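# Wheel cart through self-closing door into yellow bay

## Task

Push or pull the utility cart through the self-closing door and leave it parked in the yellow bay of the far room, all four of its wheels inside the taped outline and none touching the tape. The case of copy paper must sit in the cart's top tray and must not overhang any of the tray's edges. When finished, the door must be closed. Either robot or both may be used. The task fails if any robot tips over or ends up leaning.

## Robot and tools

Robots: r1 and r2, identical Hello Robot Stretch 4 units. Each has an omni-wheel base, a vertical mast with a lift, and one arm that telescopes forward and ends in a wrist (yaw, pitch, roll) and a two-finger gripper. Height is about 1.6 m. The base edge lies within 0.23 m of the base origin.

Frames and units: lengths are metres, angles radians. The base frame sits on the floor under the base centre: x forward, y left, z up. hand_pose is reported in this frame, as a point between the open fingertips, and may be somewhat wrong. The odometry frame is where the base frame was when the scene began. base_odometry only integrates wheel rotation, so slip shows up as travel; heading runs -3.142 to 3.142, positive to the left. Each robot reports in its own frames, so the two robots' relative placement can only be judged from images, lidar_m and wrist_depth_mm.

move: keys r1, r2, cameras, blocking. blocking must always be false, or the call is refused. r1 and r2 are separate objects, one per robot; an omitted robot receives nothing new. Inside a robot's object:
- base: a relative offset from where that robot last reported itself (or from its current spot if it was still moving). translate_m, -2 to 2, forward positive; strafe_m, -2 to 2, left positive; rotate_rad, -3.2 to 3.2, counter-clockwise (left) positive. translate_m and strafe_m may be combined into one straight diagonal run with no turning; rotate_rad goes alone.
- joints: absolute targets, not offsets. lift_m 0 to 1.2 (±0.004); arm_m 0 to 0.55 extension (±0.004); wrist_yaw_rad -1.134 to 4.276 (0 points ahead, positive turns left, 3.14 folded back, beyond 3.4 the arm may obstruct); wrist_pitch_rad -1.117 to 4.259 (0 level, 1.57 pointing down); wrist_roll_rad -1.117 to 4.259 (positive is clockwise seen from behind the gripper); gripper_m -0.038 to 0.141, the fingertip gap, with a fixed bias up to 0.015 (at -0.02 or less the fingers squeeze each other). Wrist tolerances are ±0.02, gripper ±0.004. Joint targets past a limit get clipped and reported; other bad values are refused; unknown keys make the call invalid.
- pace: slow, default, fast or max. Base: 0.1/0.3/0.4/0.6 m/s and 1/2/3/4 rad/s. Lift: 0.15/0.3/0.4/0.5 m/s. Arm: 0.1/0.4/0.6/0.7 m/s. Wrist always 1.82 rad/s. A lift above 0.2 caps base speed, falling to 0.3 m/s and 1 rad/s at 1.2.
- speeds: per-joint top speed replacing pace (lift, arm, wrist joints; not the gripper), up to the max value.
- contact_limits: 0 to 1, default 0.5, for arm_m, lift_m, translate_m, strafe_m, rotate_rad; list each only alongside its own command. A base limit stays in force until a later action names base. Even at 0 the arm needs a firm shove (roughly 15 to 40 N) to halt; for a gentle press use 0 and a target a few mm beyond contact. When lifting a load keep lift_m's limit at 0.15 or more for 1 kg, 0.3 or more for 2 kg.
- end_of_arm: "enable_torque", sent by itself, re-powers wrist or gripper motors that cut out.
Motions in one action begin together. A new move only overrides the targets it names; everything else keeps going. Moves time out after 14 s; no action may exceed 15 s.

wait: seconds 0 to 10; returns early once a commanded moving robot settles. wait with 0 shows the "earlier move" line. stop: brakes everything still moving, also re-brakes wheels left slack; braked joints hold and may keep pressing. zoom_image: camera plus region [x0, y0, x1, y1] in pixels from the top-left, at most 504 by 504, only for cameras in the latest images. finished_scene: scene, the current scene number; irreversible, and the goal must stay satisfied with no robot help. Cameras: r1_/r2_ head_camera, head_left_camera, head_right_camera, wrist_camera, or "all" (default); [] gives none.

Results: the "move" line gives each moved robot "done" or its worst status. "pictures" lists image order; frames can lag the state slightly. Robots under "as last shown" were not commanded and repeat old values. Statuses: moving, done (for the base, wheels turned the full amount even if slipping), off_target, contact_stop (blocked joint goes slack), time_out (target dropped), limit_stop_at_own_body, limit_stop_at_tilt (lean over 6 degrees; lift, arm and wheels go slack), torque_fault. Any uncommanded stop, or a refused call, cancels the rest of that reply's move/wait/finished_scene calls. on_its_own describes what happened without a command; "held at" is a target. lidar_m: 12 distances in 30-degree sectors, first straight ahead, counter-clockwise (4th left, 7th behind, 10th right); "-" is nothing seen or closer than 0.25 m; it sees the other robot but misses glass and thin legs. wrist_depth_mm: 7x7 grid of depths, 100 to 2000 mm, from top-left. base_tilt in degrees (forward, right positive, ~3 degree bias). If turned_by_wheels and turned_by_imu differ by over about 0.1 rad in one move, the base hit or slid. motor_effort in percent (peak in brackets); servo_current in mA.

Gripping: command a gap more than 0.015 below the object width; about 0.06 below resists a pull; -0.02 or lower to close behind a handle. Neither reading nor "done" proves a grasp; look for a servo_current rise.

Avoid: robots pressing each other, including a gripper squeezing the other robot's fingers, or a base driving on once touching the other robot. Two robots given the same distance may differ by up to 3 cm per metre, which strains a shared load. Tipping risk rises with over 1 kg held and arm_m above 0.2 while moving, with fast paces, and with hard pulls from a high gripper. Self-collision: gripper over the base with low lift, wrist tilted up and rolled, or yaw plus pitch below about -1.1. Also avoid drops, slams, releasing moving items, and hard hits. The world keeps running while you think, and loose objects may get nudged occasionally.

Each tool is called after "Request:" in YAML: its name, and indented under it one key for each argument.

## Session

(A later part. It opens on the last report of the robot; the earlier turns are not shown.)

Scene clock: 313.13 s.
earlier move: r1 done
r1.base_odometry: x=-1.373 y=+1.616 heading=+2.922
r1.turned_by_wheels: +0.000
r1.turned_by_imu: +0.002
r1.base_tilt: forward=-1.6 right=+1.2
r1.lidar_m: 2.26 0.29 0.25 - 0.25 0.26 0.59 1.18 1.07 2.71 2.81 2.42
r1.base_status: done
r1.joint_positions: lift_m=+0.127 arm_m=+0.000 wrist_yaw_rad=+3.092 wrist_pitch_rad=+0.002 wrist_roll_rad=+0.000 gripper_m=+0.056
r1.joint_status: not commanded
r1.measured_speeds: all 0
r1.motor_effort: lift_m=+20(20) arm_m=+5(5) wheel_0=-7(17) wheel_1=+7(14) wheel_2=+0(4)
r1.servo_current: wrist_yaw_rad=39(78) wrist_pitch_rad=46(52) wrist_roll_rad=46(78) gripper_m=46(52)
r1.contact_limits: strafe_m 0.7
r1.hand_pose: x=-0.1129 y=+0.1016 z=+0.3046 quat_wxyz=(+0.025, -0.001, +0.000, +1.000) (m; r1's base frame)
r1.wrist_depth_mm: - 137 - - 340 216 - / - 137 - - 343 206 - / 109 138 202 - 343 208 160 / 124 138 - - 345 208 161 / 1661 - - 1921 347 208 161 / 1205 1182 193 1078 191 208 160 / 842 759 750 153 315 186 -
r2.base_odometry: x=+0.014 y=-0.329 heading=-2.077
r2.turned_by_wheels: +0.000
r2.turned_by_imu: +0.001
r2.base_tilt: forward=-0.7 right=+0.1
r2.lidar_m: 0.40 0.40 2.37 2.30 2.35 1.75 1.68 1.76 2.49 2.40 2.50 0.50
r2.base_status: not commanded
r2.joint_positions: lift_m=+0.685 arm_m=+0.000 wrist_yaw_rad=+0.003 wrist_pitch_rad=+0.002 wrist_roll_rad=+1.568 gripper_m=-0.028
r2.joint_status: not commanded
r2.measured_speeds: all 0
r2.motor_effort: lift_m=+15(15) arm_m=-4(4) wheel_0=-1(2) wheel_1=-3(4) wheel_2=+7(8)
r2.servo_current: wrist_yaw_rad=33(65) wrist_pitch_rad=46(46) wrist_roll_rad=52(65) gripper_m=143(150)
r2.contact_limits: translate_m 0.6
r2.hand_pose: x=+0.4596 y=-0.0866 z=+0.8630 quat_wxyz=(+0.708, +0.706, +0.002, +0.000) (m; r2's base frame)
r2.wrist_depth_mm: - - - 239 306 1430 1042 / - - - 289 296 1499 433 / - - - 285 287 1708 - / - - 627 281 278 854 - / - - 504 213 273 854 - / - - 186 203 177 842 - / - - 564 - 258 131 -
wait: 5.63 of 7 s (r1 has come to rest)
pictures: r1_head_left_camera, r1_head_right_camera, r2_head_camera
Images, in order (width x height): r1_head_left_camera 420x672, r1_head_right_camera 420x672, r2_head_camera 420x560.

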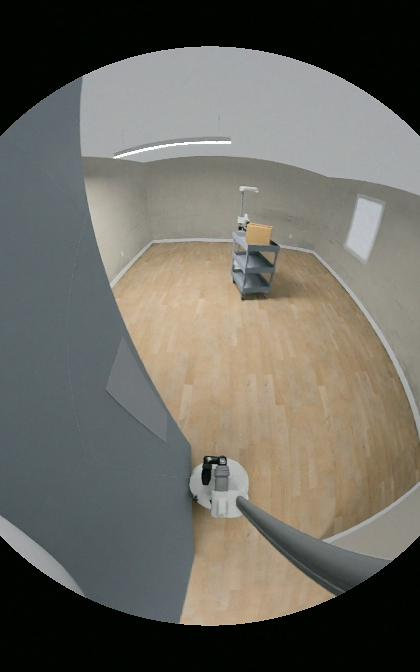

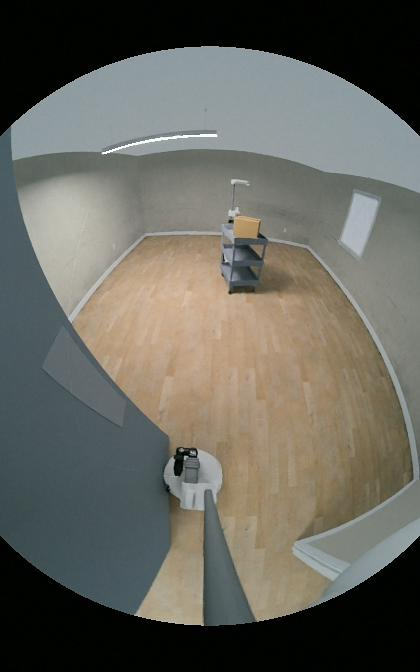

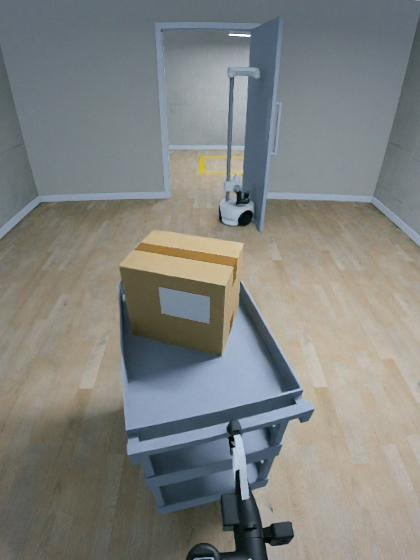

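Request:
move:
  blocking: false
  r1: {"base":{"strafe_m":0.2},"pace":"slow","contact_limits":{"strafe_m":0.7}}
  cameras: []

Request:
wait:
  seconds: 5
  cameras: ["r1_head_left_camera","r1_head_right_camera","r2_head_camera"]

Request:
zoom_image:
  camera: "r2_head_camera"
  region: [130, 10, 290, 250]

Scene clock: 318.33 s.
move: r1 moving
r1.base_odometry: x=-1.376 y=+1.602 heading=+2.922
r1.turned_by_wheels: +0.000
r1.turned_by_imu: +0.000
r1.base_tilt: forward=-1.6 right=+1.2
r1.lidar_m: 2.28 0.30 0.25 - 0.25 0.25 0.55 1.24 1.09 2.71 2.81 2.40
r1.base_status: strafe_m moving
r1.joint_positions: lift_m=+0.127 arm_m=+0.000 wrist_yaw_rad=+3.092 wrist_pitch_rad=+0.002 wrist_roll_rad=+0.000 gripper_m=+0.056
r1.joint_status: not commanded
r1.measured_speeds: translate_m=+0.000 strafe_m=+0.055 rotate_rad=-0.001 lift_m=+0.000 arm_m=+0.000 wrist_yaw_rad=+0.000 wrist_pitch_rad=+0.000 wrist_roll_rad=+0.000
r1.motor_effort: lift_m=+20(20) arm_m=+5(5) wheel_0=-10(14) wheel_1=+11(15) wheel_2=+1(2)
r1.servo_current: wrist_yaw_rad=72(72) wrist_pitch_rad=46(46) wrist_roll_rad=59(65) gripper_m=39(46)
r1.contact_limits: strafe_m 0.7
r1.hand_pose: x=-0.1129 y=+0.1016 z=+0.3046 quat_wxyz=(+0.025, -0.001, +0.000, +1.000) (m; r1's base frame)
r1.wrist_depth_mm: - 137 - - 329 214 - / - 137 - - 329 205 - / 109 138 202 - 332 206 160 / 123 138 - - 336 205 160 / 1708 - - 1983 338 196 160 / 1182 1182 193 1078 190 206 161 / 854 750 759 153 307 185 -
r2: as last shown
r2.turned_by_imu: +0.000
r2.lidar_m: 0.40 0.39 2.40 2.29 2.34 1.72 1.68 1.77 2.47 2.41 2.51 0.45
r2.motor_effort: lift_m=+15(15) arm_m=-3(4) wheel_0=-1(2) wheel_1=-3(3) wheel_2=+7(7)
r2.servo_current: wrist_yaw_rad=46(52) wrist_pitch_rad=39(46) wrist_roll_rad=46(52) gripper_m=137(150)
r2.contact_limits: translate_m 0.6
r2.wrist_depth_mm: - - - 240 306 1366 1042 / - - - 291 296 1464 433 / - - - 285 289 1756 - / - - 627 278 278 854 - / - - 508 213 271 866 - / - - 186 204 178 842 - / - - 564 - 259 131 -
pictures: none
No camera images: "cameras" was empty.

Scene clock: 320.00 s.
earlier move: r1 contact_stop
r1.base_odometry: x=-1.388 y=+1.549 heading=+2.932
r1.turned_by_wheels: +0.010
r1.turned_by_imu: +0.001
r1.base_tilt: forward=-1.6 right=+1.3
r1.lidar_m: 2.29 0.35 0.25 - 0.25 0.25 0.51 3.84 1.14 2.76 2.87 2.41
r1.base_status: strafe_m contact_stop (by the wheels' count: +0.069 of +0.200)
r1.joint_positions: lift_m=+0.127 arm_m=+0.000 wrist_yaw_rad=+3.092 wrist_pitch_rad=+0.002 wrist_roll_rad=+0.000 gripper_m=+0.056
r1.joint_status: not commanded
r1.measured_speeds: all 0
r1.on_its_own: the wheels are slack since a contact_stop
r1.motor_effort: lift_m=+20(20) arm_m=+4(5) wheel_0=+0(31) wheel_1=+0(33) wheel_2=+0(9)
r1.servo_current: wrist_yaw_rad=59(72) wrist_pitch_rad=39(52) wrist_roll_rad=46(65) gripper_m=39(52)
r1.contact_limits: strafe_m 0.7
r1.hand_pose: x=-0.1128 y=+0.1016 z=+0.3046 quat_wxyz=(+0.025, -0.001, +0.000, +1.000) (m; r1's base frame)
r1.wrist_depth_mm: 136 138 - 492 286 200 - / 109 138 - 504 287 191 - / 116 139 249 504 290 193 - / 135 153 - 504 290 193 - / 1921 - - 512 293 193 161 / 1205 1229 193 517 191 193 - / 842 750 750 153 274 176 -
r2.base_odometry: x=+0.014 y=-0.329 heading=-2.077
r2.turned_by_wheels: +0.000
r2.turned_by_imu: +0.000
r2.base_tilt: forward=-0.7 right=+0.1
r2.lidar_m: 0.39 0.39 2.40 2.31 2.35 1.75 1.67 1.78 2.49 2.40 2.50 0.48
r2.base_status: not commanded
r2.joint_positions: lift_m=+0.685 arm_m=+0.000 wrist_yaw_rad=+0.003 wrist_pitch_rad=+0.002 wrist_roll_rad=+1.568 gripper_m=-0.028
r2.joint_status: not commanded
r2.measured_speeds: all 0
r2.motor_effort: lift_m=+15(15) arm_m=-4(4) wheel_0=-2(2) wheel_1=-3(4) wheel_2=+7(8)
r2.servo_current: wrist_yaw_rad=46(59) wrist_pitch_rad=39(46) wrist_roll_rad=46(59) gripper_m=143(150)
r2.contact_limits: translate_m 0.6
r2.hand_pose: x=+0.4596 y=-0.0866 z=+0.8630 quat_wxyz=(+0.708, +0.706, +0.002, +0.000) (m; r2's base frame)
r2.wrist_depth_mm: - - - 240 306 1366 1078 / - - - 291 296 1537 430 / - - - 283 287 1708 - / - - 627 281 279 842 - / - - 508 213 271 854 - / - - 186 203 178 842 - / - - 564 - 259 131 -
wait: 1.67 of 5 s (r1 has come to rest)
pictures: r1_head_left_camera, r1_head_right_camera, r2_head_camera
Images, in order (width x height): r1_head_left_camera 420x672, r1_head_right_camera 420x672, r2_head_camera 420x560.

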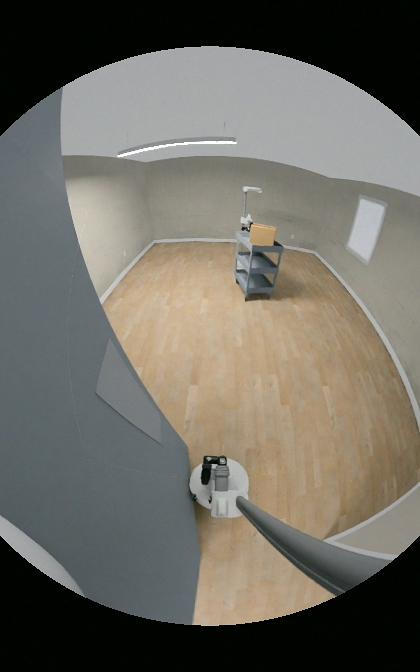

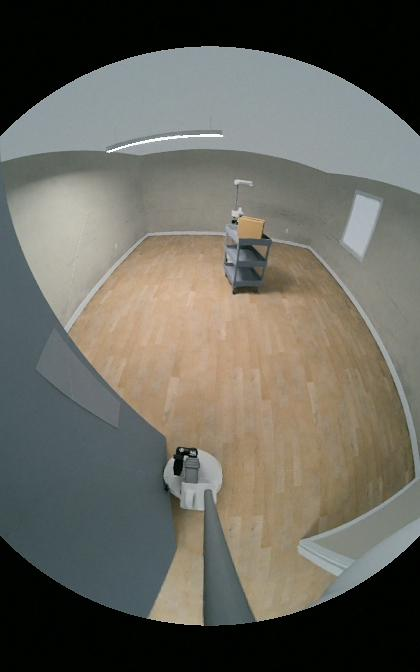

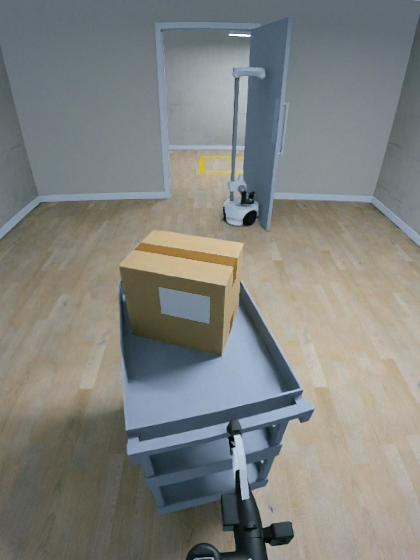

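Scaled by 2.100 from the camera's 420x560 image, which has a finer 1200x1600 frame.

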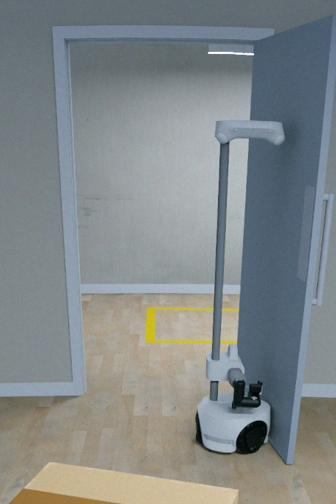

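Request:
move:
  blocking: false
  r1: {"base":{"translate_m":0.22,"strafe_m":0.01},"pace":"slow","contact_limits":{"strafe_m":0.6}}
  cameras: []

Request:
wait:
  seconds: 5
  cameras: ["r1_head_left_camera","r2_head_camera"]

Request:
zoom_image:
  camera: "r2_head_camera"
  region: [130, 10, 290, 250]

Scene clock: 343.30 s.
move: r1 moving
r1.base_odometry: x=-1.400 y=+1.551 heading=+2.933
r1.turned_by_wheels: +0.001
r1.turned_by_imu: +0.000
r1.base_tilt: forward=-1.6 right=+1.3
r1.lidar_m: 2.25 0.33 0.25 - 0.25 0.25 0.50 3.84 1.12 2.75 2.87 2.39
r1.base_status: translate_m moving; strafe_m moving
r1.joint_positions: lift_m=+0.127 arm_m=+0.000 wrist_yaw_rad=+3.092 wrist_pitch_rad=+0.002 wrist_roll_rad=+0.000 gripper_m=+0.056
r1.joint_status: not commanded
r1.measured_speeds: translate_m=+0.049 strafe_m=+0.002 rotate_rad=+0.002 lift_m=+0.000 arm_m=+0.000 wrist_yaw_rad=+0.000 wrist_pitch_rad=+0.000 wrist_roll_rad=+0.000
r1.motor_effort: lift_m=+20(20) arm_m=+4(4) wheel_0=+3(4) wheel_1=+9(9) wheel_2=-5(6)
r1.servo_current: wrist_yaw_rad=59(72) wrist_pitch_rad=46(46) wrist_roll_rad=52(52) gripper_m=46(52)
r1.contact_limits: strafe_m 0.6
r1.hand_pose: x=-0.1128 y=+0.1016 z=+0.3046 quat_wxyz=(+0.025, -0.001, +0.000, +1.000) (m; r1's base frame)
r1.wrist_depth_mm: 136 138 - 496 285 199 - / 109 138 - 504 289 191 - / 116 139 249 504 290 192 - / 135 153 - 512 293 193 - / 1983 - - 517 293 193 161 / 1182 1205 193 517 190 194 - / 854 750 759 153 273 176 -
r2: as last shown
r2.base_tilt: forward=-0.7 right=+0.0
r2.lidar_m: 0.40 0.41 2.38 2.30 2.34 1.73 1.69 1.78 2.47 2.40 2.53 0.48
r2.motor_effort: lift_m=+15(15) arm_m=-4(4) wheel_0=-2(2) wheel_1=-3(3) wheel_2=+7(7)
r2.servo_current: wrist_yaw_rad=46(65) wrist_pitch_rad=46(46) wrist_roll_rad=52(59) gripper_m=137(143)
r2.contact_limits: translate_m 0.6
r2.wrist_depth_mm: - - - 241 306 1397 1078 / - - - 291 296 1537 430 / - - - 285 289 1708 - / - - 627 282 278 831 - / - - 508 213 271 854 - / - - 185 203 177 842 - / - - 564 - 258 131 -
pictures: none
No camera images: "cameras" was empty.

Scene clock: 346.30 s.
earlier move: r1 done
r1.base_odometry: x=-1.605 y=+1.585 heading=+2.932
r1.turned_by_wheels: +0.000
r1.turned_by_imu: +0.000
r1.base_tilt: forward=-1.5 right=+1.3
r1.lidar_m: 2.06 2.77 2.03 1.99 0.25 0.25 0.53 1.31 1.33 2.76 2.90 2.18
r1.base_status: done
r1.joint_positions: lift_m=+0.127 arm_m=+0.000 wrist_yaw_rad=+3.092 wrist_pitch_rad=+0.002 wrist_roll_rad=+0.000 gripper_m=+0.056
r1.joint_status: not commanded
r1.measured_speeds: all 0
r1.motor_effort: lift_m=+20(20) arm_m=+4(4) wheel_0=+0(4) wheel_1=+7(13) wheel_2=-1(7)
r1.servo_current: wrist_yaw_rad=39(72) wrist_pitch_rad=46(52) wrist_roll_rad=39(65) gripper_m=46(52)
r1.contact_limits: strafe_m 0.6
r1.hand_pose: x=-0.1128 y=+0.1016 z=+0.3046 quat_wxyz=(+0.025, -0.001, +0.000, +1.000) (m; r1's base frame)
r1.wrist_depth_mm: 136 138 - 530 293 201 - / 109 138 - 535 296 191 - / 116 139 249 544 297 193 - / 135 153 - 554 298 193 - / 1983 - - 559 300 195 161 / 1205 1182 193 559 191 195 - / 854 759 750 153 279 176 -
r2.base_odometry: x=+0.014 y=-0.329 heading=-2.077
r2.turned_by_wheels: +0.000
r2.turned_by_imu: +0.000
r2.base_tilt: forward=-0.7 right=+0.1
r2.lidar_m: 0.39 0.40 2.42 2.31 2.31 1.77 1.69 1.78 2.49 2.40 2.54 0.48
r2.base_status: not commanded
r2.joint_positions: lift_m=+0.685 arm_m=+0.000 wrist_yaw_rad=+0.003 wrist_pitch_rad=+0.002 wrist_roll_rad=+1.568 gripper_m=-0.028
r2.joint_status: not commanded
r2.measured_speeds: all 0
r2.motor_effort: lift_m=+15(15) arm_m=-4(4) wheel_0=-2(2) wheel_1=-3(4) wheel_2=+7(8)
r2.servo_current: wrist_yaw_rad=46(65) wrist_pitch_rad=46(46) wrist_roll_rad=39(65) gripper_m=137(143)
r2.contact_limits: translate_m 0.6
r2.hand_pose: x=+0.4596 y=-0.0866 z=+0.8630 quat_wxyz=(+0.708, +0.706, +0.002, +0.000) (m; r2's base frame)
r2.wrist_depth_mm: - - - 239 306 1397 1078 / - - - 291 296 1537 436 / - - - 285 287 1756 - / - - 627 281 279 820 - / - - 512 213 271 866 - / - - 186 204 178 842 - / - - 569 - 258 131 -
wait: 3.00 of 5 s (r1 has come to rest)
pictures: r1_head_left_camera, r2_head_camera
Images, in order (width x height): r1_head_left_camera 420x672, r2_head_camera 420x560.

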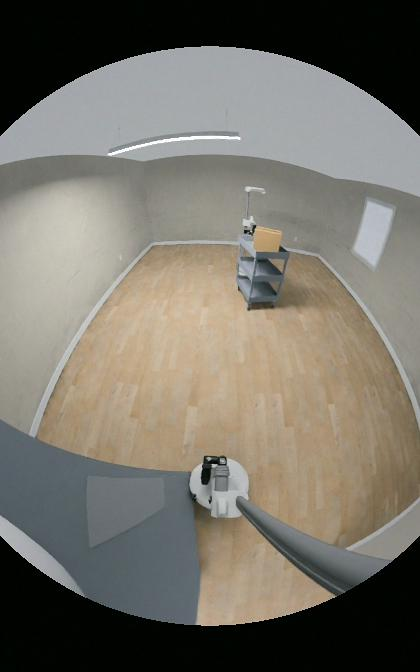

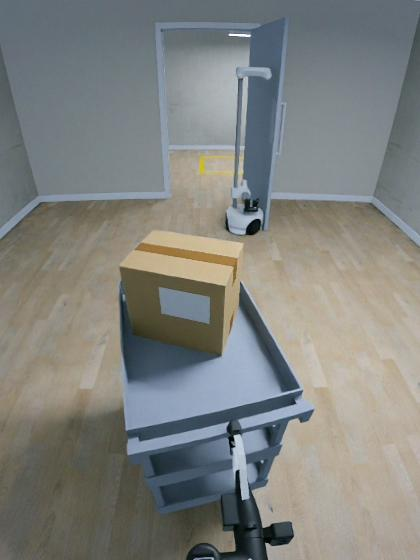

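Scaled by 2.100 from the camera's 420x560 image, which has a finer 1200x1600 frame.

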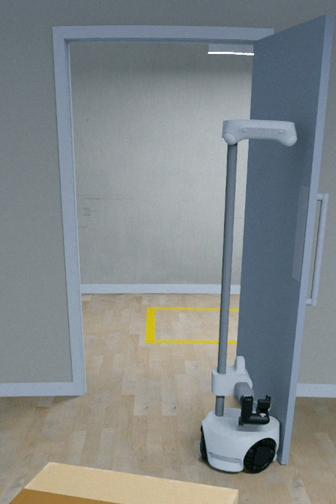

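Request:
move:
  blocking: false
  r2: {"base":{"translate_m":0.1,"strafe_m":0.3},"pace":"slow","contact_limits":{"strafe_m":0.6}}
  cameras: []

Request:
wait:
  seconds: 5
  cameras: ["r2_head_camera","r2_wrist_camera","r1_head_camera"]

Scene clock: 390.10 s.
move: r2 moving
r1: as last shown
r1.base_tilt: forward=-1.6 right=+1.3
r1.lidar_m: 2.06 2.76 2.07 2.01 0.25 0.25 0.53 1.29 1.31 2.78 2.85 2.16
r1.motor_effort: lift_m=+20(20) arm_m=+4(4) wheel_0=+0(1) wheel_1=+7(7) wheel_2=-1(1)
r1.servo_current: wrist_yaw_rad=59(65) wrist_pitch_rad=46(46) wrist_roll_rad=26(65) gripper_m=46(46)
r1.contact_limits: strafe_m 0.6
r1.wrist_depth_mm: 136 138 - 535 293 201 - / 109 138 - 539 294 192 - / 116 139 248 549 298 193 - / 135 153 - 549 300 195 - / 1921 - - 554 300 194 161 / 1182 1182 193 559 191 194 - / 842 750 750 153 281 175 -
r2.base_odometry: x=+0.022 y=-0.338 heading=-2.078
r2.turned_by_wheels: -0.001
r2.turned_by_imu: +0.000
r2.base_tilt: forward=-0.7 right=+0.1
r2.lidar_m: 0.41 0.41 2.37 2.30 2.34 1.75 1.68 1.76 2.50 2.41 2.55 0.48
r2.base_status: translate_m moving; strafe_m moving
r2.joint_positions: lift_m=+0.685 arm_m=+0.000 wrist_yaw_rad=+0.000 wrist_pitch_rad=+0.002 wrist_roll_rad=+1.568 gripper_m=-0.028
r2.joint_status: not commanded
r2.measured_speeds: translate_m=+0.016 strafe_m=+0.046 rotate_rad=-0.001 lift_m=+0.000 arm_m=+0.000 wrist_yaw_rad=-0.022 wrist_pitch_rad=+0.000 wrist_roll_rad=+0.000
r2.motor_effort: lift_m=+15(15) arm_m=-4(4) wheel_0=-8(9) wheel_1=+9(9) wheel_2=-10(10)
r2.servo_current: wrist_yaw_rad=52(59) wrist_pitch_rad=46(46) wrist_roll_rad=52(59) gripper_m=130(143)
r2.contact_limits: strafe_m 0.6
r2.hand_pose: x=+0.4593 y=-0.0875 z=+0.8630 quat_wxyz=(+0.708, +0.706, +0.000, -0.001) (m; r2's base frame)
r2.wrist_depth_mm: - - - 257 310 1366 1118 / - - - 297 300 1537 455 / - - - 286 289 1863 - / - - 647 281 281 842 - / - - 500 213 271 866 - / - - 184 204 177 152 - / - - 554 - 257 - -
pictures: none
No camera images: "cameras" was empty.

Scene clock: 394.03 s.
earlier move: r2 done
r1.base_odometry: x=-1.605 y=+1.585 heading=+2.932
r1.turned_by_wheels: +0.000
r1.turned_by_imu: +0.000
r1.base_tilt: forward=-1.6 right=+1.3
r1.lidar_m: 2.04 2.76 2.05 2.00 0.25 0.26 0.53 1.30 1.37 2.77 2.86 2.07
r1.base_status: not commanded
r1.joint_positions: lift_m=+0.127 arm_m=+0.000 wrist_yaw_rad=+3.092 wrist_pitch_rad=+0.002 wrist_roll_rad=+0.000 gripper_m=+0.056
r1.joint_status: not commanded
r1.measured_speeds: all 0
r1.motor_effort: lift_m=+20(20) arm_m=+4(4) wheel_0=+0(1) wheel_1=+7(7) wheel_2=-1(1)
r1.servo_current: wrist_yaw_rad=39(72) wrist_pitch_rad=46(52) wrist_roll_rad=46(72) gripper_m=46(52)
r1.contact_limits: strafe_m 0.6
r1.hand_pose: x=-0.1128 y=+0.1016 z=+0.3046 quat_wxyz=(+0.025, -0.001, +0.000, +1.000) (m; r1's base frame)
r1.wrist_depth_mm: 136 138 - 535 291 201 - / 109 138 - 539 296 193 - / 116 139 249 544 297 193 - / 135 153 - 559 300 194 - / 1983 - - 554 301 195 161 / 1182 1182 193 559 190 195 - / 842 750 750 153 278 176 -
r2.base_odometry: x=+0.228 y=-0.562 heading=-2.078
r2.turned_by_wheels: +0.000
r2.turned_by_imu: +0.001
r2.base_tilt: forward=-0.7 right=+0.1
r2.lidar_m: 0.45 0.49 2.08 1.99 2.13 1.84 1.77 1.86 2.63 2.70 2.86 0.40
r2.base_status: done
r2.joint_positions: lift_m=+0.685 arm_m=+0.000 wrist_yaw_rad=-0.005 wrist_pitch_rad=+0.002 wrist_roll_rad=+1.568 gripper_m=-0.028
r2.joint_status: not commanded
r2.measured_speeds: all 0
r2.motor_effort: lift_m=+15(15) arm_m=-4(4) wheel_0=-4(14) wheel_1=+4(9) wheel_2=-7(12)
r2.servo_current: wrist_yaw_rad=52(65) wrist_pitch_rad=39(52) wrist_roll_rad=59(59) gripper_m=130(143)
r2.contact_limits: strafe_m 0.6
r2.hand_pose: x=+0.4589 y=-0.0889 z=+0.8630 quat_wxyz=(+0.708, +0.706, -0.001, -0.002) (m; r2's base frame)
r2.wrist_depth_mm: - - - 177 230 1708 1118 / - - 597 182 240 798 - / - - 488 189 246 831 - / - - 512 194 254 854 - / - - 597 200 263 - - / - - 185 203 177 - - / - - - - - 1537 -
wait: 3.93 of 5 s (r2 has come to rest)
pictures: r1_head_camera, r2_head_camera, r2_wrist_camera
Images, in order (width x height): r1_head_camera 420x560, r2_head_camera 420x560, r2_wrist_camera 616x392.

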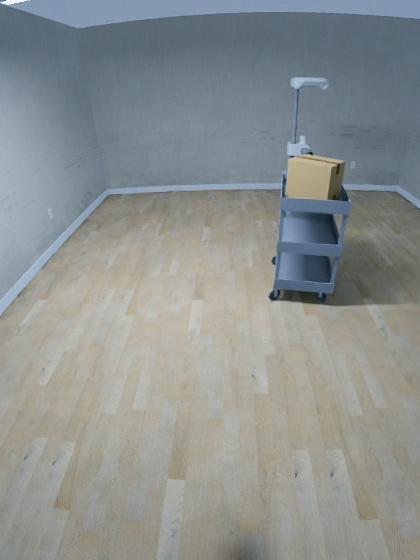

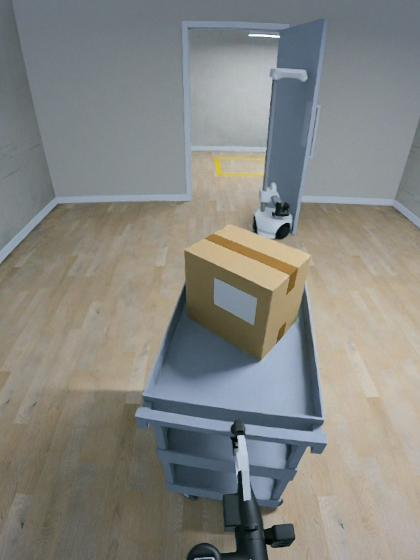

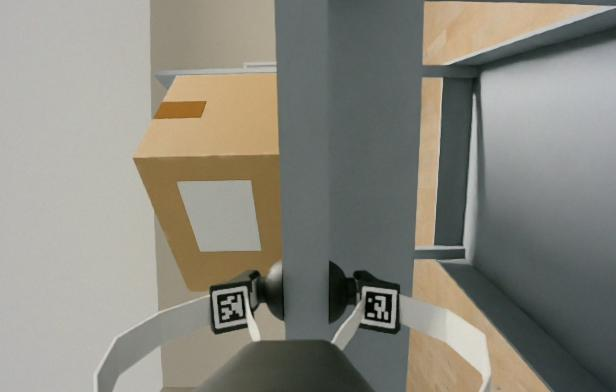

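Request:
move:
  blocking: false
  r2: {"base":{"translate_m":0.4},"pace":"slow","contact_limits":{"translate_m":0.6}}
  cameras: []

Request:
wait:
  seconds: 5.5
  cameras: ["r2_head_camera","r2_wrist_camera"]

Scene clock: 402.37 s.
move: r2 moving
r1: as last shown
r1.lidar_m: 2.03 2.74 2.07 2.03 0.25 0.25 0.56 1.30 1.36 2.77 2.88 2.04
r1.servo_current: wrist_yaw_rad=52(59) wrist_pitch_rad=46(46) wrist_roll_rad=39(59) gripper_m=46(46)
r1.contact_limits: strafe_m 0.6
r1.wrist_depth_mm: 136 138 - 530 291 200 - / 109 138 - 539 296 192 - / 116 138 248 549 298 193 - / 135 153 - 544 298 194 - / 1921 - - 554 301 194 161 / 1205 1182 194 564 191 194 - / 842 759 759 154 279 176 -
r2.base_odometry: x=+0.222 y=-0.573 heading=-2.078
r2.turned_by_wheels: +0.000
r2.turned_by_imu: +0.001
r2.base_tilt: forward=-0.6 right=+0.0
r2.lidar_m: 0.44 0.50 2.09 2.00 2.17 1.87 1.77 1.89 2.63 2.71 2.86 0.42
r2.base_status: translate_m moving
r2.joint_positions: lift_m=+0.685 arm_m=+0.000 wrist_yaw_rad=-0.005 wrist_pitch_rad=+0.002 wrist_roll_rad=+1.568 gripper_m=-0.028
r2.joint_status: not commanded
r2.measured_speeds: translate_m=+0.049 strafe_m=+0.000 rotate_rad=+0.001 lift_m=+0.000 arm_m=+0.000 wrist_yaw_rad=+0.000 wrist_pitch_rad=+0.000 wrist_roll_rad=+0.000
r2.motor_effort: lift_m=+15(15) arm_m=-3(4) wheel_0=+3(10) wheel_1=+7(9) wheel_2=-14(14)
r2.servo_current: wrist_yaw_rad=59(65) wrist_pitch_rad=46(46) wrist_roll_rad=52(59) gripper_m=124(130)
r2.contact_limits: translate_m 0.6
r2.hand_pose: x=+0.4589 y=-0.0889 z=+0.8630 quat_wxyz=(+0.708, +0.706, -0.001, -0.002) (m; r2's base frame)
r2.wrist_depth_mm: - - - 176 231 1661 1118 / - - 609 181 238 768 - / - - 496 188 246 831 - / - - 512 193 254 866 - / - - 591 200 263 - - / - - 186 202 178 - - / - - - - - 1499 -
pictures: none
No camera images: "cameras" was empty.

Scene clock: 407.13 s.
earlier move: r2 done
r1.base_odometry: x=-1.605 y=+1.585 heading=+2.932
r1.turned_by_wheels: +0.000
r1.turned_by_imu: +0.000
r1.base_tilt: forward=-1.6 right=+1.3
r1.lidar_m: 2.11 2.73 2.05 2.02 0.25 0.25 0.56 1.28 1.34 2.76 2.92 1.65
r1.base_status: not commanded
r1.joint_positions: lift_m=+0.127 arm_m=+0.000 wrist_yaw_rad=+3.092 wrist_pitch_rad=+0.002 wrist_roll_rad=+0.000 gripper_m=+0.056
r1.joint_status: not commanded
r1.measured_speeds: all 0
r1.motor_effort: lift_m=+20(20) arm_m=+4(4) wheel_0=+0(1) wheel_1=+7(7) wheel_2=-1(1)
r1.servo_current: wrist_yaw_rad=59(78) wrist_pitch_rad=39(52) wrist_roll_rad=46(72) gripper_m=46(46)
r1.contact_limits: strafe_m 0.6
r1.hand_pose: x=-0.1128 y=+0.1016 z=+0.3046 quat_wxyz=(+0.025, -0.001, +0.000, +1.000) (m; r1's base frame)
r1.wrist_depth_mm: 136 138 - 525 291 200 - / 109 138 - 535 296 192 - / 116 138 249 549 298 193 - / 135 153 - 549 298 193 - / 1983 - - 554 301 194 160 / 1182 1205 194 559 191 195 - / 854 750 750 153 281 176 -
r2.base_odometry: x=+0.034 y=-0.911 heading=-2.077
r2.turned_by_wheels: +0.000
r2.turned_by_imu: +0.002
r2.base_tilt: forward=-0.7 right=+0.1
r2.lidar_m: 0.40 0.41 2.10 1.97 2.11 2.24 2.16 2.28 2.82 2.72 2.85 0.47
r2.base_status: done
r2.joint_positions: lift_m=+0.685 arm_m=+0.000 wrist_yaw_rad=+0.001 wrist_pitch_rad=+0.002 wrist_roll_rad=+1.568 gripper_m=-0.028
r2.joint_status: not commanded
r2.measured_speeds: all 0
r2.motor_effort: lift_m=+15(15) arm_m=-4(4) wheel_0=+5(13) wheel_1=+6(9) wheel_2=-5(14)
r2.servo_current: wrist_yaw_rad=52(65) wrist_pitch_rad=39(46) wrist_roll_rad=46(65) gripper_m=117(130)
r2.contact_limits: translate_m 0.6
r2.hand_pose: x=+0.4594 y=-0.0872 z=+0.8630 quat_wxyz=(+0.708, +0.706, +0.001, +0.000) (m; r2's base frame)
r2.wrist_depth_mm: - - - 220 281 289 290 / - - - 215 277 1708 1205 / - - - 213 274 1618 - / - - 549 210 268 866 - / - - 508 207 264 854 - / - - 186 202 177 842 - / - - 591 - 258 131 -
wait: 4.77 of 5.5 s (r2 has come to rest)
pictures: r2_head_camera, r2_wrist_camera
Images, in order (width x height): r2_head_camera 420x560, r2_wrist_camera 616x392.

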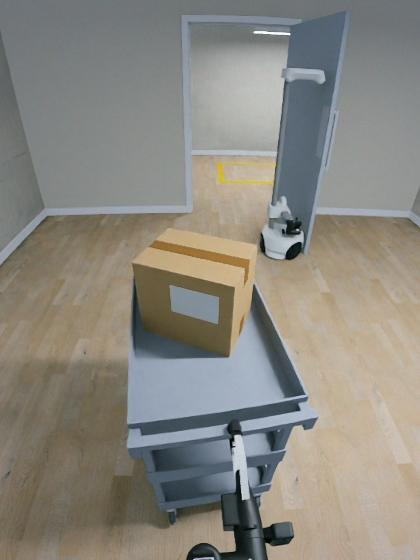

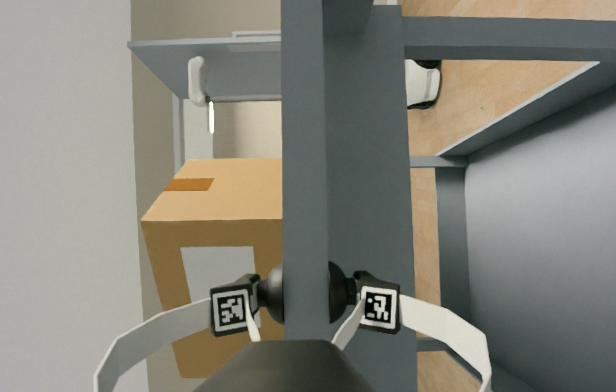

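Request:
move:
  blocking: false
  r2: {"base":{"translate_m":0.2,"strafe_m":0.16},"pace":"slow","contact_limits":{"translate_m":0.6}}
  cameras: []

Request:
wait:
  seconds: 4.5
  cameras: ["r2_head_camera","r2_wrist_camera"]

Scene clock: 416.03 s.
move: r2 moving
r1: as last shown
r1.base_tilt: forward=-1.5 right=+1.2
r1.lidar_m: 2.13 2.76 2.04 2.01 0.25 0.25 0.51 1.28 1.33 2.76 2.88 1.65
r1.servo_current: wrist_yaw_rad=39(65) wrist_pitch_rad=39(46) wrist_roll_rad=46(65) gripper_m=39(46)
r1.contact_limits: strafe_m 0.6
r1.wrist_depth_mm: 136 138 - 535 291 200 - / 109 138 - 539 296 192 - / 116 139 250 544 298 193 - / 135 153 - 549 300 194 - / 1983 - - 559 301 194 160 / 1205 1205 194 564 191 194 - / 842 759 750 153 281 176 -
r2.base_odometry: x=+0.036 y=-0.925 heading=-2.078
r2.turned_by_wheels: -0.001
r2.turned_by_imu: +0.000
r2.base_tilt: forward=-0.7 right=+0.1
r2.lidar_m: 0.40 0.42 2.08 1.98 2.08 2.24 2.19 2.29 2.83 2.71 2.89 0.48
r2.base_status: translate_m moving; strafe_m moving
r2.joint_positions: lift_m=+0.685 arm_m=+0.000 wrist_yaw_rad=+0.001 wrist_pitch_rad=+0.002 wrist_roll_rad=+1.568 gripper_m=-0.028
r2.joint_status: not commanded
r2.measured_speeds: translate_m=+0.040 strafe_m=+0.032 rotate_rad=-0.002 lift_m=+0.000 arm_m=+0.000 wrist_yaw_rad=-0.007 wrist_pitch_rad=+0.000 wrist_roll_rad=+0.000
r2.motor_effort: lift_m=+15(15) arm_m=-4(4) wheel_0=-4(8) wheel_1=+7(10) wheel_2=-10(11)
r2.servo_current: wrist_yaw_rad=46(52) wrist_pitch_rad=39(46) wrist_roll_rad=52(52) gripper_m=124(124)
r2.contact_limits: translate_m 0.6
r2.hand_pose: x=+0.4594 y=-0.0872 z=+0.8630 quat_wxyz=(+0.708, +0.706, +0.001, +0.000) (m; r2's base frame)
r2.wrist_depth_mm: - - - 222 286 290 291 / - - - 219 279 1576 492 / - - - 213 274 1708 - / - - 564 211 270 878 - / - - 504 207 265 854 - / - - 186 202 177 842 - / - - 580 - 257 - -
pictures: none
No camera images: "cameras" was empty.

Scene clock: 419.30 s.
earlier move: r2 done
r1.base_odometry: x=-1.605 y=+1.585 heading=+2.932
r1.turned_by_wheels: +0.000
r1.turned_by_imu: +0.000
r1.base_tilt: forward=-1.6 right=+1.3
r1.lidar_m: 4.86 2.75 2.05 2.02 0.25 0.25 0.56 1.28 1.35 2.76 2.88 1.52
r1.base_status: not commanded
r1.joint_positions: lift_m=+0.127 arm_m=+0.000 wrist_yaw_rad=+3.092 wrist_pitch_rad=+0.002 wrist_roll_rad=+0.000 gripper_m=+0.056
r1.joint_status: not commanded
r1.measured_speeds: all 0
r1.motor_effort: lift_m=+20(20) arm_m=+4(4) wheel_0=+0(1) wheel_1=+7(7) wheel_2=-1(1)
r1.servo_current: wrist_yaw_rad=20(72) wrist_pitch_rad=46(52) wrist_roll_rad=52(72) gripper_m=39(46)
r1.contact_limits: strafe_m 0.6
r1.hand_pose: x=-0.1128 y=+0.1016 z=+0.3046 quat_wxyz=(+0.025, -0.001, +0.000, +1.000) (m; r1's base frame)
r1.wrist_depth_mm: 136 138 - 525 293 200 - / 109 138 - 539 296 192 - / 116 139 248 544 298 193 - / 135 153 - 549 298 194 - / 1921 - - 559 301 194 161 / 1182 1229 194 564 191 194 - / 854 759 759 153 279 176 -
r2.base_odometry: x=+0.076 y=-1.164 heading=-2.078
r2.turned_by_wheels: +0.000
r2.turned_by_imu: +0.000
r2.base_tilt: forward=-0.7 right=+0.1
r2.lidar_m: 0.42 0.43 1.95 1.83 1.94 2.46 2.37 2.49 2.97 2.88 3.03 0.47
r2.base_status: done
r2.joint_positions: lift_m=+0.685 arm_m=+0.000 wrist_yaw_rad=-0.004 wrist_pitch_rad=+0.002 wrist_roll_rad=+1.568 gripper_m=-0.028
r2.joint_status: not commanded
r2.measured_speeds: all 0
r2.motor_effort: lift_m=+15(15) arm_m=-4(4) wheel_0=-7(11) wheel_1=+4(10) wheel_2=-7(15)
r2.servo_current: wrist_yaw_rad=46(59) wrist_pitch_rad=39(46) wrist_roll_rad=46(65) gripper_m=130(130)
r2.contact_limits: translate_m 0.6
r2.hand_pose: x=+0.4590 y=-0.0885 z=+0.8630 quat_wxyz=(+0.708, +0.706, -0.001, -0.002) (m; r2's base frame)
r2.wrist_depth_mm: - - - 213 276 282 282 / - - - 211 272 1661 1118 / - - - 208 270 842 - / - - 521 206 267 866 - / - - 512 205 264 854 - / - - 185 202 177 151 - / - - 609 - 259 1863 -
wait: 3.27 of 4.5 s (r2 has come to rest)
pictures: r2_head_camera, r2_wrist_camera
Images, in order (width x height): r2_head_camera 420x560, r2_wrist_camera 616x392.

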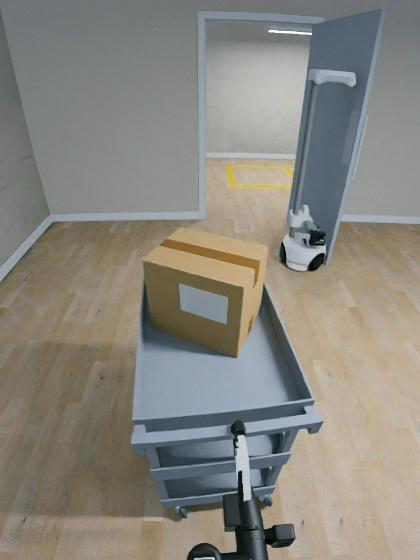

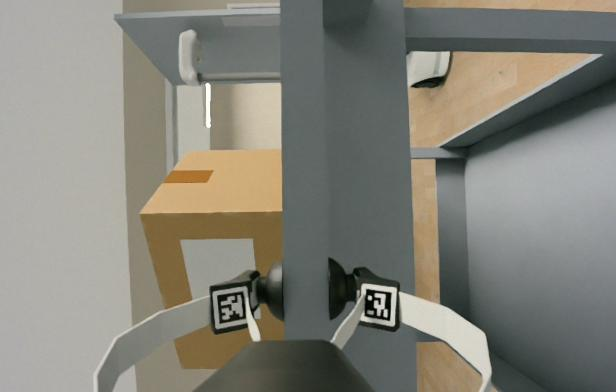

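Request:
move:
  blocking: false
  r2: {"base":{"translate_m":0.1,"strafe_m":0.22},"pace":"slow","contact_limits":{"translate_m":0.6}}
  cameras: []

Request:
wait:
  seconds: 4
  cameras: []

Request:
move:
  blocking: false
  r2: {"base":{"rotate_rad":-0.16},"pace":"slow","contact_limits":{"rotate_rad":0.6}}
  cameras: []

Request:
wait:
  seconds: 1.5
  cameras: ["r2_head_camera","r2_wrist_camera"]

Scene clock: 432.93 s.
move: r2 moving
r1: as last shown
r1.base_tilt: forward=-1.6 right=+1.2
r1.lidar_m: 4.87 2.75 2.06 2.01 0.25 0.25 0.56 1.29 1.32 2.76 2.91 1.53
r1.servo_current: wrist_yaw_rad=52(72) wrist_pitch_rad=39(52) wrist_roll_rad=46(72) gripper_m=39(46)
r1.contact_limits: strafe_m 0.6
r1.wrist_depth_mm: 136 138 - 530 293 200 - / 109 138 - 535 294 191 - / 116 138 251 544 298 193 - / 135 153 - 549 298 194 - / 1983 - - 559 301 194 160 / 1182 1205 194 559 191 195 - / 854 750 759 153 281 176 -
r2.base_odometry: x=+0.084 y=-1.174 heading=-2.079
r2.turned_by_wheels: -0.001
r2.turned_by_imu: +0.000
r2.base_tilt: forward=-0.6 right=+0.1
r2.lidar_m: 0.40 0.44 1.92 1.83 1.91 2.43 2.36 2.52 3.02 2.90 3.06 0.45
r2.base_status: translate_m moving; strafe_m moving
r2.joint_positions: lift_m=+0.685 arm_m=+0.000 wrist_yaw_rad=-0.004 wrist_pitch_rad=+0.002 wrist_roll_rad=+1.568 gripper_m=-0.028
r2.joint_status: not commanded
r2.measured_speeds: translate_m=+0.020 strafe_m=+0.045 rotate_rad=+0.001 lift_m=+0.000 arm_m=+0.000 wrist_yaw_rad=+0.000 wrist_pitch_rad=+0.000 wrist_roll_rad=+0.000
r2.motor_effort: lift_m=+15(15) arm_m=-4(4) wheel_0=-11(11) wheel_1=+6(7) wheel_2=-10(10)
r2.servo_current: wrist_yaw_rad=52(59) wrist_pitch_rad=39(46) wrist_roll_rad=46(52) gripper_m=117(124)
r2.contact_limits: translate_m 0.6
r2.hand_pose: x=+0.4590 y=-0.0885 z=+0.8630 quat_wxyz=(+0.708, +0.706, -0.001, -0.002) (m; r2's base frame)
r2.wrist_depth_mm: - - - 213 273 285 282 / - - - 211 272 1708 1160 / - - - 208 268 831 - / - - 521 207 266 878 - / - - 512 204 263 866 - / - - 184 202 177 151 - / - - 615 - 259 - -
pictures: none
No camera images: "cameras" was empty.

Scene clock: 436.13 s.
earlier move: r2 done
r1.base_odometry: x=-1.605 y=+1.585 heading=+2.932
r1.turned_by_wheels: +0.000
r1.turned_by_imu: +0.000
r1.base_tilt: forward=-1.6 right=+1.3
r1.lidar_m: 4.86 2.75 2.05 2.02 0.25 0.25 0.56 1.28 1.35 2.77 2.89 1.55
r1.base_status: not commanded
r1.joint_positions: lift_m=+0.127 arm_m=+0.000 wrist_yaw_rad=+3.092 wrist_pitch_rad=+0.002 wrist_roll_rad=+0.000 gripper_m=+0.056
r1.joint_status: not commanded
r1.measured_speeds: all 0
r1.motor_effort: lift_m=+20(20) arm_m=+4(4) wheel_0=+0(1) wheel_1=+7(7) wheel_2=-1(1)
r1.servo_current: wrist_yaw_rad=39(72) wrist_pitch_rad=46(52) wrist_roll_rad=59(72) gripper_m=46(52)
r1.contact_limits: strafe_m 0.6
r1.hand_pose: x=-0.1128 y=+0.1016 z=+0.3046 quat_wxyz=(+0.025, -0.001, +0.000, +1.000) (m; r1's base frame)
r1.wrist_depth_mm: 136 138 - 530 293 201 - / 109 138 - 530 296 193 - / 116 139 249 544 298 193 - / 135 153 - 554 300 194 - / 1983 - - 554 300 194 161 / 1205 1182 194 559 190 195 - / 831 759 759 154 281 175 -
r2.base_odometry: x=+0.220 y=-1.358 heading=-2.079
r2.turned_by_wheels: +0.000
r2.turned_by_imu: +0.000
r2.base_tilt: forward=-0.7 right=+0.1
r2.lidar_m: 0.42 0.48 1.69 1.61 1.69 2.42 2.45 2.60 3.19 3.10 3.29 0.42
r2.base_status: done
r2.joint_positions: lift_m=+0.685 arm_m=+0.000 wrist_yaw_rad=-0.004 wrist_pitch_rad=+0.002 wrist_roll_rad=+1.568 gripper_m=-0.028
r2.joint_status: not commanded
r2.measured_speeds: all 0
r2.motor_effort: lift_m=+15(15) arm_m=-4(4) wheel_0=-6(12) wheel_1=+3(9) wheel_2=-7(11)
r2.servo_current: wrist_yaw_rad=46(65) wrist_pitch_rad=39(46) wrist_roll_rad=46(59) gripper_m=117(130)
r2.contact_limits: translate_m 0.6
r2.hand_pose: x=+0.4590 y=-0.0885 z=+0.8630 quat_wxyz=(+0.708, +0.706, -0.001, -0.002) (m; r2's base frame)
r2.wrist_depth_mm: - - - 183 238 1708 1182 / - - - 186 244 831 - / - - 517 190 249 842 - / - - 504 196 255 854 - / - - 574 201 260 866 - / - - 186 202 177 - - / - - - - 273 1618 -
wait: 3.20 of 4 s (r2 has come to rest)
pictures: none
No camera images: "cameras" was empty.

Scene clock: 436.63 s.
move: r2 moving
r1: as last shown
r1.lidar_m: 4.86 2.75 2.05 2.02 0.25 0.25 0.53 1.30 1.32 2.77 2.91 1.50
r1.servo_current: wrist_yaw_rad=59(59) wrist_pitch_rad=39(52) wrist_roll_rad=46(59) gripper_m=39(46)
r1.contact_limits: strafe_m 0.6
r1.wrist_depth_mm: 136 138 - 530 293 200 - / 109 138 - 539 294 192 - / 116 139 250 539 300 193 - / 135 153 - 549 300 194 - / 1983 - - 559 298 195 160 / 1205 1182 194 564 191 194 - / 854 750 750 153 279 176 -
r2.base_odometry: x=+0.220 y=-1.358 heading=-2.193
r2.turned_by_wheels: -0.114
r2.turned_by_imu: -0.110
r2.base_tilt: forward=-0.7 right=+0.1
r2.lidar_m: 0.41 0.45 1.78 1.64 1.66 2.16 2.46 2.54 3.25 3.11 3.18 0.45
r2.base_status: rotate_rad moving
r2.joint_positions: lift_m=+0.685 arm_m=+0.000 wrist_yaw_rad=+0.006 wrist_pitch_rad=+0.002 wrist_roll_rad=+1.568 gripper_m=-0.028
r2.joint_status: not commanded
r2.measured_speeds: translate_m=+0.000 strafe_m=+0.000 rotate_rad=-0.320 lift_m=+0.000 arm_m=+0.000 wrist_yaw_rad=+0.000 wrist_pitch_rad=+0.000 wrist_roll_rad=+0.000
r2.motor_effort: lift_m=+15(15) arm_m=-4(4) wheel_0=+13(13) wheel_1=+6(8) wheel_2=+9(12)
r2.servo_current: wrist_yaw_rad=52(65) wrist_pitch_rad=39(46) wrist_roll_rad=39(59) gripper_m=124(130)
r2.contact_limits: rotate_rad 0.6
r2.hand_pose: x=+0.4598 y=-0.0857 z=+0.8630 quat_wxyz=(+0.708, +0.706, +0.003, +0.002) (m; r2's base frame)
r2.wrist_depth_mm: - - - 200 258 271 290 / - - - 200 260 1708 559 / - - 640 201 260 820 - / - - 500 202 262 878 - / - - 525 203 263 866 - / - - 186 203 178 842 - / - - - - - 564 -
pictures: none
No camera images: "cameras" was empty.

Scene clock: 437.23 s.
earlier move: r2 done
r1.base_odometry: x=-1.605 y=+1.585 heading=+2.932
r1.turned_by_wheels: +0.000
r1.turned_by_imu: +0.000
r1.base_tilt: forward=-1.6 right=+1.2
r1.lidar_m: 4.87 2.76 2.05 2.02 0.25 0.25 0.55 1.27 1.36 2.75 2.88 1.54
r1.base_status: not commanded
r1.joint_positions: lift_m=+0.127 arm_m=+0.000 wrist_yaw_rad=+3.092 wrist_pitch_rad=+0.002 wrist_roll_rad=+0.000 gripper_m=+0.056
r1.joint_status: not commanded
r1.measured_speeds: all 0
r1.motor_effort: lift_m=+20(20) arm_m=+4(4) wheel_0=+0(1) wheel_1=+7(7) wheel_2=-1(1)
r1.servo_current: wrist_yaw_rad=52(72) wrist_pitch_rad=39(52) wrist_roll_rad=46(59) gripper_m=39(46)
r1.contact_limits: strafe_m 0.6
r1.hand_pose: x=-0.1128 y=+0.1016 z=+0.3046 quat_wxyz=(+0.025, -0.001, +0.000, +1.000) (m; r1's base frame)
r1.wrist_depth_mm: 135 138 - 530 291 201 - / 109 138 - 535 294 192 - / 116 138 250 544 297 193 - / 135 153 - 549 298 194 - / 1983 - - 559 300 195 161 / 1205 1229 194 564 190 195 - / 842 759 759 153 278 176 -
r2.base_odometry: x=+0.220 y=-1.358 heading=-2.238
r2.turned_by_wheels: -0.045
r2.turned_by_imu: -0.044
r2.base_tilt: forward=-0.7 right=+0.1
r2.lidar_m: 0.40 0.42 1.79 1.61 1.65 2.09 2.45 2.50 3.12 3.08 3.15 0.47
r2.base_status: done
r2.joint_positions: lift_m=+0.685 arm_m=+0.000 wrist_yaw_rad=+0.001 wrist_pitch_rad=+0.002 wrist_roll_rad=+1.568 gripper_m=-0.028
r2.joint_status: not commanded
r2.measured_speeds: all 0
r2.motor_effort: lift_m=+15(15) arm_m=-4(4) wheel_0=+5(13) wheel_1=+5(8) wheel_2=+4(12)
r2.servo_current: wrist_yaw_rad=46(65) wrist_pitch_rad=46(46) wrist_roll_rad=46(59) gripper_m=130(130)
r2.contact_limits: rotate_rad 0.6
r2.hand_pose: x=+0.4594 y=-0.0871 z=+0.8630 quat_wxyz=(+0.708, +0.706, +0.001, +0.000) (m; r2's base frame)
r2.wrist_depth_mm: - - - 216 278 285 285 / - - - 213 276 1708 1182 / - - - 210 272 842 - / - - 539 207 266 866 - / - - 504 206 264 854 - / - - 185 202 177 854 - / - - 597 - 258 1863 -
wait: 0.60 of 1.5 s (r2 has come to rest)
pictures: r2_head_camera, r2_wrist_camera
Images, in order (width x height): r2_head_camera 420x560, r2_wrist_camera 616x392.

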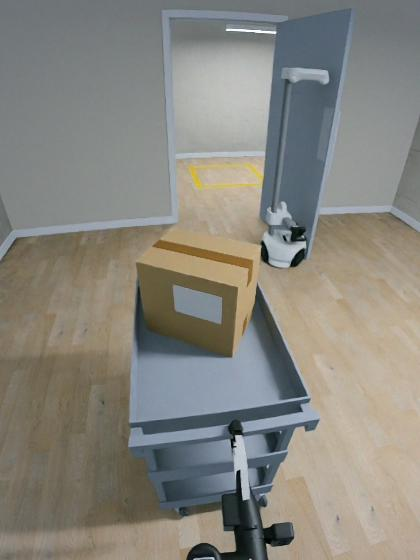

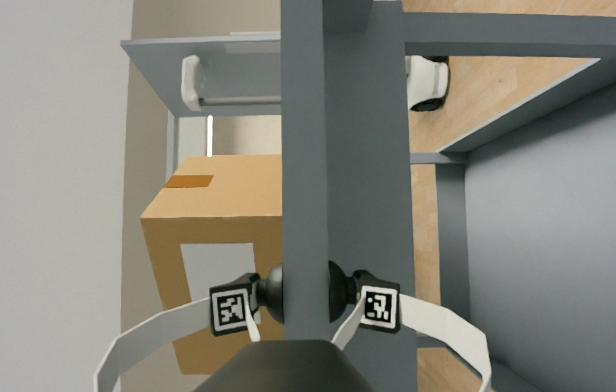

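Request:
move:
  blocking: false
  r2: {"base":{"translate_m":0.3,"strafe_m":0.06},"pace":"slow","contact_limits":{"translate_m":0.6}}
  cameras: []

Request:
wait:
  seconds: 5
  cameras: ["r2_head_camera","r1_head_left_camera"]

Scene clock: 446.00 s.
move: r2 moving
r1: as last shown
r1.base_tilt: forward=-1.6 right=+1.3
r1.lidar_m: 4.86 2.75 2.07 2.01 0.25 0.25 0.55 1.29 1.35 2.77 2.91 1.54
r1.motor_effort: lift_m=+20(20) arm_m=+4(4) wheel_0=+0(0) wheel_1=+7(7) wheel_2=-1(1)
r1.servo_current: wrist_yaw_rad=52(59) wrist_pitch_rad=39(52) wrist_roll_rad=46(59) gripper_m=46(46)
r1.contact_limits: strafe_m 0.6
r1.wrist_depth_mm: 136 138 - 530 291 200 - / 109 138 - 544 296 193 - / 116 139 248 549 297 193 - / 135 153 - 554 298 194 - / 1921 - - 549 303 194 160 / 1205 1205 194 564 191 195 - / 854 750 741 154 281 176 -
r2.base_odometry: x=+0.214 y=-1.369 heading=-2.238
r2.turned_by_wheels: +0.000
r2.turned_by_imu: +0.001
r2.base_tilt: forward=-0.7 right=+0.1
r2.lidar_m: 0.40 0.42 1.78 1.64 1.64 2.10 2.47 2.52 3.13 3.12 3.15 0.48
r2.base_status: translate_m moving; strafe_m moving
r2.joint_positions: lift_m=+0.685 arm_m=+0.000 wrist_yaw_rad=+0.000 wrist_pitch_rad=+0.002 wrist_roll_rad=+1.568 gripper_m=-0.028
r2.joint_status: not commanded
r2.measured_speeds: translate_m=+0.049 strafe_m=+0.010 rotate_rad=-0.003 lift_m=+0.000 arm_m=+0.000 wrist_yaw_rad=-0.001 wrist_pitch_rad=+0.000 wrist_roll_rad=+0.000
r2.motor_effort: lift_m=+15(15) arm_m=-4(4) wheel_0=+9(10) wheel_1=+9(9) wheel_2=-13(15)
r2.servo_current: wrist_yaw_rad=46(59) wrist_pitch_rad=39(46) wrist_roll_rad=46(59) gripper_m=130(130)
r2.contact_limits: translate_m 0.6
r2.hand_pose: x=+0.4593 y=-0.0875 z=+0.8630 quat_wxyz=(+0.708, +0.706, +0.000, -0.001) (m; r2's base frame)
r2.wrist_depth_mm: - - - 220 282 290 293 / - - - 216 278 1708 1229 / - - - 211 273 1756 - / - - 554 208 267 878 - / - - 496 206 263 854 - / - - 186 200 177 842 - / - - 580 - - 131 -
pictures: none
No camera images: "cameras" was empty.

Scene clock: 449.83 s.
earlier move: r2 done
r1.base_odometry: x=-1.605 y=+1.585 heading=+2.932
r1.turned_by_wheels: +0.000
r1.turned_by_imu: +0.000
r1.base_tilt: forward=-1.6 right=+1.3
r1.lidar_m: 4.84 2.73 2.05 2.02 0.25 0.25 0.54 1.28 1.35 2.76 1.49 1.55
r1.base_status: not commanded
r1.joint_positions: lift_m=+0.127 arm_m=+0.000 wrist_yaw_rad=+3.092 wrist_pitch_rad=+0.002 wrist_roll_rad=+0.000 gripper_m=+0.056
r1.joint_status: not commanded
r1.measured_speeds: all 0
r1.motor_effort: lift_m=+20(20) arm_m=+4(4) wheel_0=+0(1) wheel_1=+7(7) wheel_2=-1(1)
r1.servo_current: wrist_yaw_rad=52(78) wrist_pitch_rad=46(52) wrist_roll_rad=46(72) gripper_m=39(46)
r1.contact_limits: strafe_m 0.6
r1.hand_pose: x=-0.1128 y=+0.1016 z=+0.3046 quat_wxyz=(+0.025, -0.001, +0.000, +1.000) (m; r1's base frame)
r1.wrist_depth_mm: 135 138 - 535 293 200 - / 109 138 - 539 296 192 - / 116 139 249 544 297 193 - / 135 153 - 549 300 194 - / 1983 - - 549 301 195 161 / 1182 1160 195 564 191 194 - / 854 759 768 153 281 176 -
r2.base_odometry: x=+0.081 y=-1.630 heading=-2.238
r2.turned_by_wheels: +0.000
r2.turned_by_imu: +0.001
r2.base_tilt: forward=-0.7 right=+0.1
r2.lidar_m: 0.32 0.29 1.78 1.61 1.64 2.00 2.75 2.80 3.40 3.13 3.19 0.51
r2.base_status: done
r2.joint_positions: lift_m=+0.685 arm_m=+0.000 wrist_yaw_rad=+0.000 wrist_pitch_rad=+0.002 wrist_roll_rad=+1.568 gripper_m=-0.028
r2.joint_status: not commanded
r2.measured_speeds: all 0
r2.motor_effort: lift_m=+15(15) arm_m=-4(4) wheel_0=+3(11) wheel_1=+6(9) wheel_2=-5(15)
r2.servo_current: wrist_yaw_rad=52(65) wrist_pitch_rad=33(46) wrist_roll_rad=46(59) gripper_m=117(137)
r2.contact_limits: translate_m 0.6
r2.hand_pose: x=+0.4593 y=-0.0875 z=+0.8630 quat_wxyz=(+0.708, +0.706, +0.000, -0.001) (m; r2's base frame)
r2.wrist_depth_mm: - - - - 1921 1708 1182 / - - - 320 - 1708 1205 / - - - 332 359 373 373 / - - - 303 307 1756 508 / - - - 215 276 1756 - / - - 187 197 177 152 - / - 158 459 - 236 - -
wait: 3.83 of 5 s (r2 has come to rest)
pictures: r1_head_left_camera, r2_head_camera
Images, in order (width x height): r1_head_left_camera 420x672, r2_head_camera 420x560.

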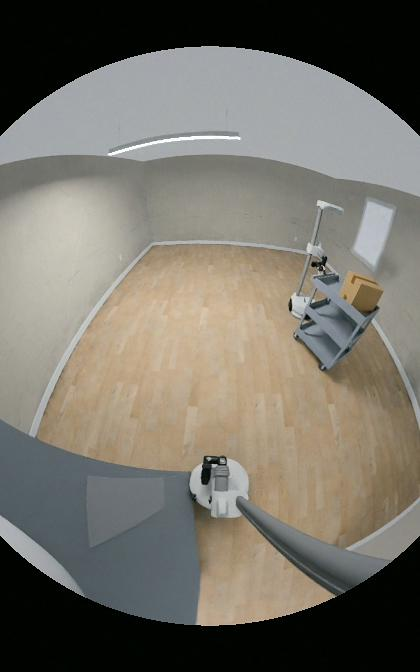

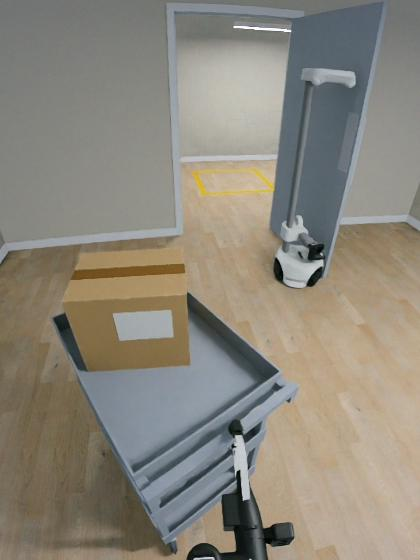

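Request:
move:
  blocking: false
  cameras: ["r2_head_camera"]

Scene clock: 464.53 s.
r1.base_odometry: x=-1.605 y=+1.585 heading=+2.932
r1.turned_by_wheels: +0.000
r1.turned_by_imu: +0.000
r1.base_tilt: forward=-1.6 right=+1.3
r1.lidar_m: 4.83 2.74 2.03 2.00 0.25 0.25 0.55 1.30 1.35 2.77 1.48 1.52
r1.base_status: not commanded
r1.joint_positions: lift_m=+0.127 arm_m=+0.000 wrist_yaw_rad=+3.092 wrist_pitch_rad=+0.002 wrist_roll_rad=+0.000 gripper_m=+0.056
r1.joint_status: not commanded
r1.measured_speeds: all 0
r1.motor_effort: lift_m=+20(20) arm_m=+4(4) wheel_0=+0(1) wheel_1=+7(7) wheel_2=-1(1)
r1.servo_current: wrist_yaw_rad=52(78) wrist_pitch_rad=46(52) wrist_roll_rad=46(72) gripper_m=39(46)
r1.contact_limits: strafe_m 0.6
r1.hand_pose: x=-0.1128 y=+0.1016 z=+0.3046 quat_wxyz=(+0.025, -0.001, +0.000, +1.000) (m; r1's base frame)
r1.wrist_depth_mm: 136 138 - 535 293 200 - / 109 138 - 539 294 192 - / 116 139 249 539 297 194 - / 135 152 - 554 298 194 - / 1921 - - 554 301 195 160 / 1205 1205 193 559 191 195 - / 831 759 750 153 281 176 -
r2.base_odometry: x=+0.081 y=-1.630 heading=-2.238
r2.turned_by_wheels: +0.000
r2.turned_by_imu: +0.000
r2.base_tilt: forward=-0.7 right=+0.0
r2.lidar_m: 0.31 0.31 1.76 1.61 1.63 2.04 2.74 2.81 3.40 3.11 3.18 0.50
r2.base_status: done
r2.joint_positions: lift_m=+0.685 arm_m=+0.000 wrist_yaw_rad=+0.000 wrist_pitch_rad=+0.002 wrist_roll_rad=+1.568 gripper_m=-0.028
r2.joint_status: not commanded
r2.measured_speeds: all 0
r2.motor_effort: lift_m=+15(15) arm_m=-4(4) wheel_0=+4(11) wheel_1=+6(9) wheel_2=-6(15)
r2.servo_current: wrist_yaw_rad=52(65) wrist_pitch_rad=39(46) wrist_roll_rad=59(59) gripper_m=130(137)
r2.contact_limits: translate_m 0.6
r2.hand_pose: x=+0.4593 y=-0.0875 z=+0.8630 quat_wxyz=(+0.708, +0.706, +0.000, -0.001) (m; r2's base frame)
r2.wrist_depth_mm: - - - - 1983 1661 1160 / - - - 320 - 1661 1182 / - - - 330 359 375 373 / - - - 304 312 1708 508 / - - - 216 276 1708 - / - - 186 197 177 152 - / - 159 459 - 237 - -
pictures: r2_head_camera
Images, in order (width x height): r2_head_camera 420x560.

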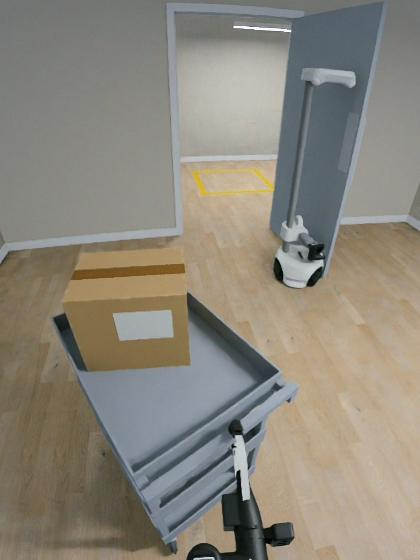

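Request:
zoom_image:
  camera: "r2_head_camera"
  region: [50, 260, 310, 560]

Scaled by 1.680 from the camera's 420x560 image, which has a finer 1200x1600 frame.

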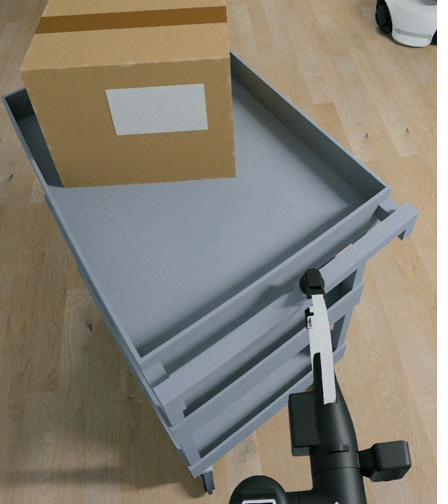

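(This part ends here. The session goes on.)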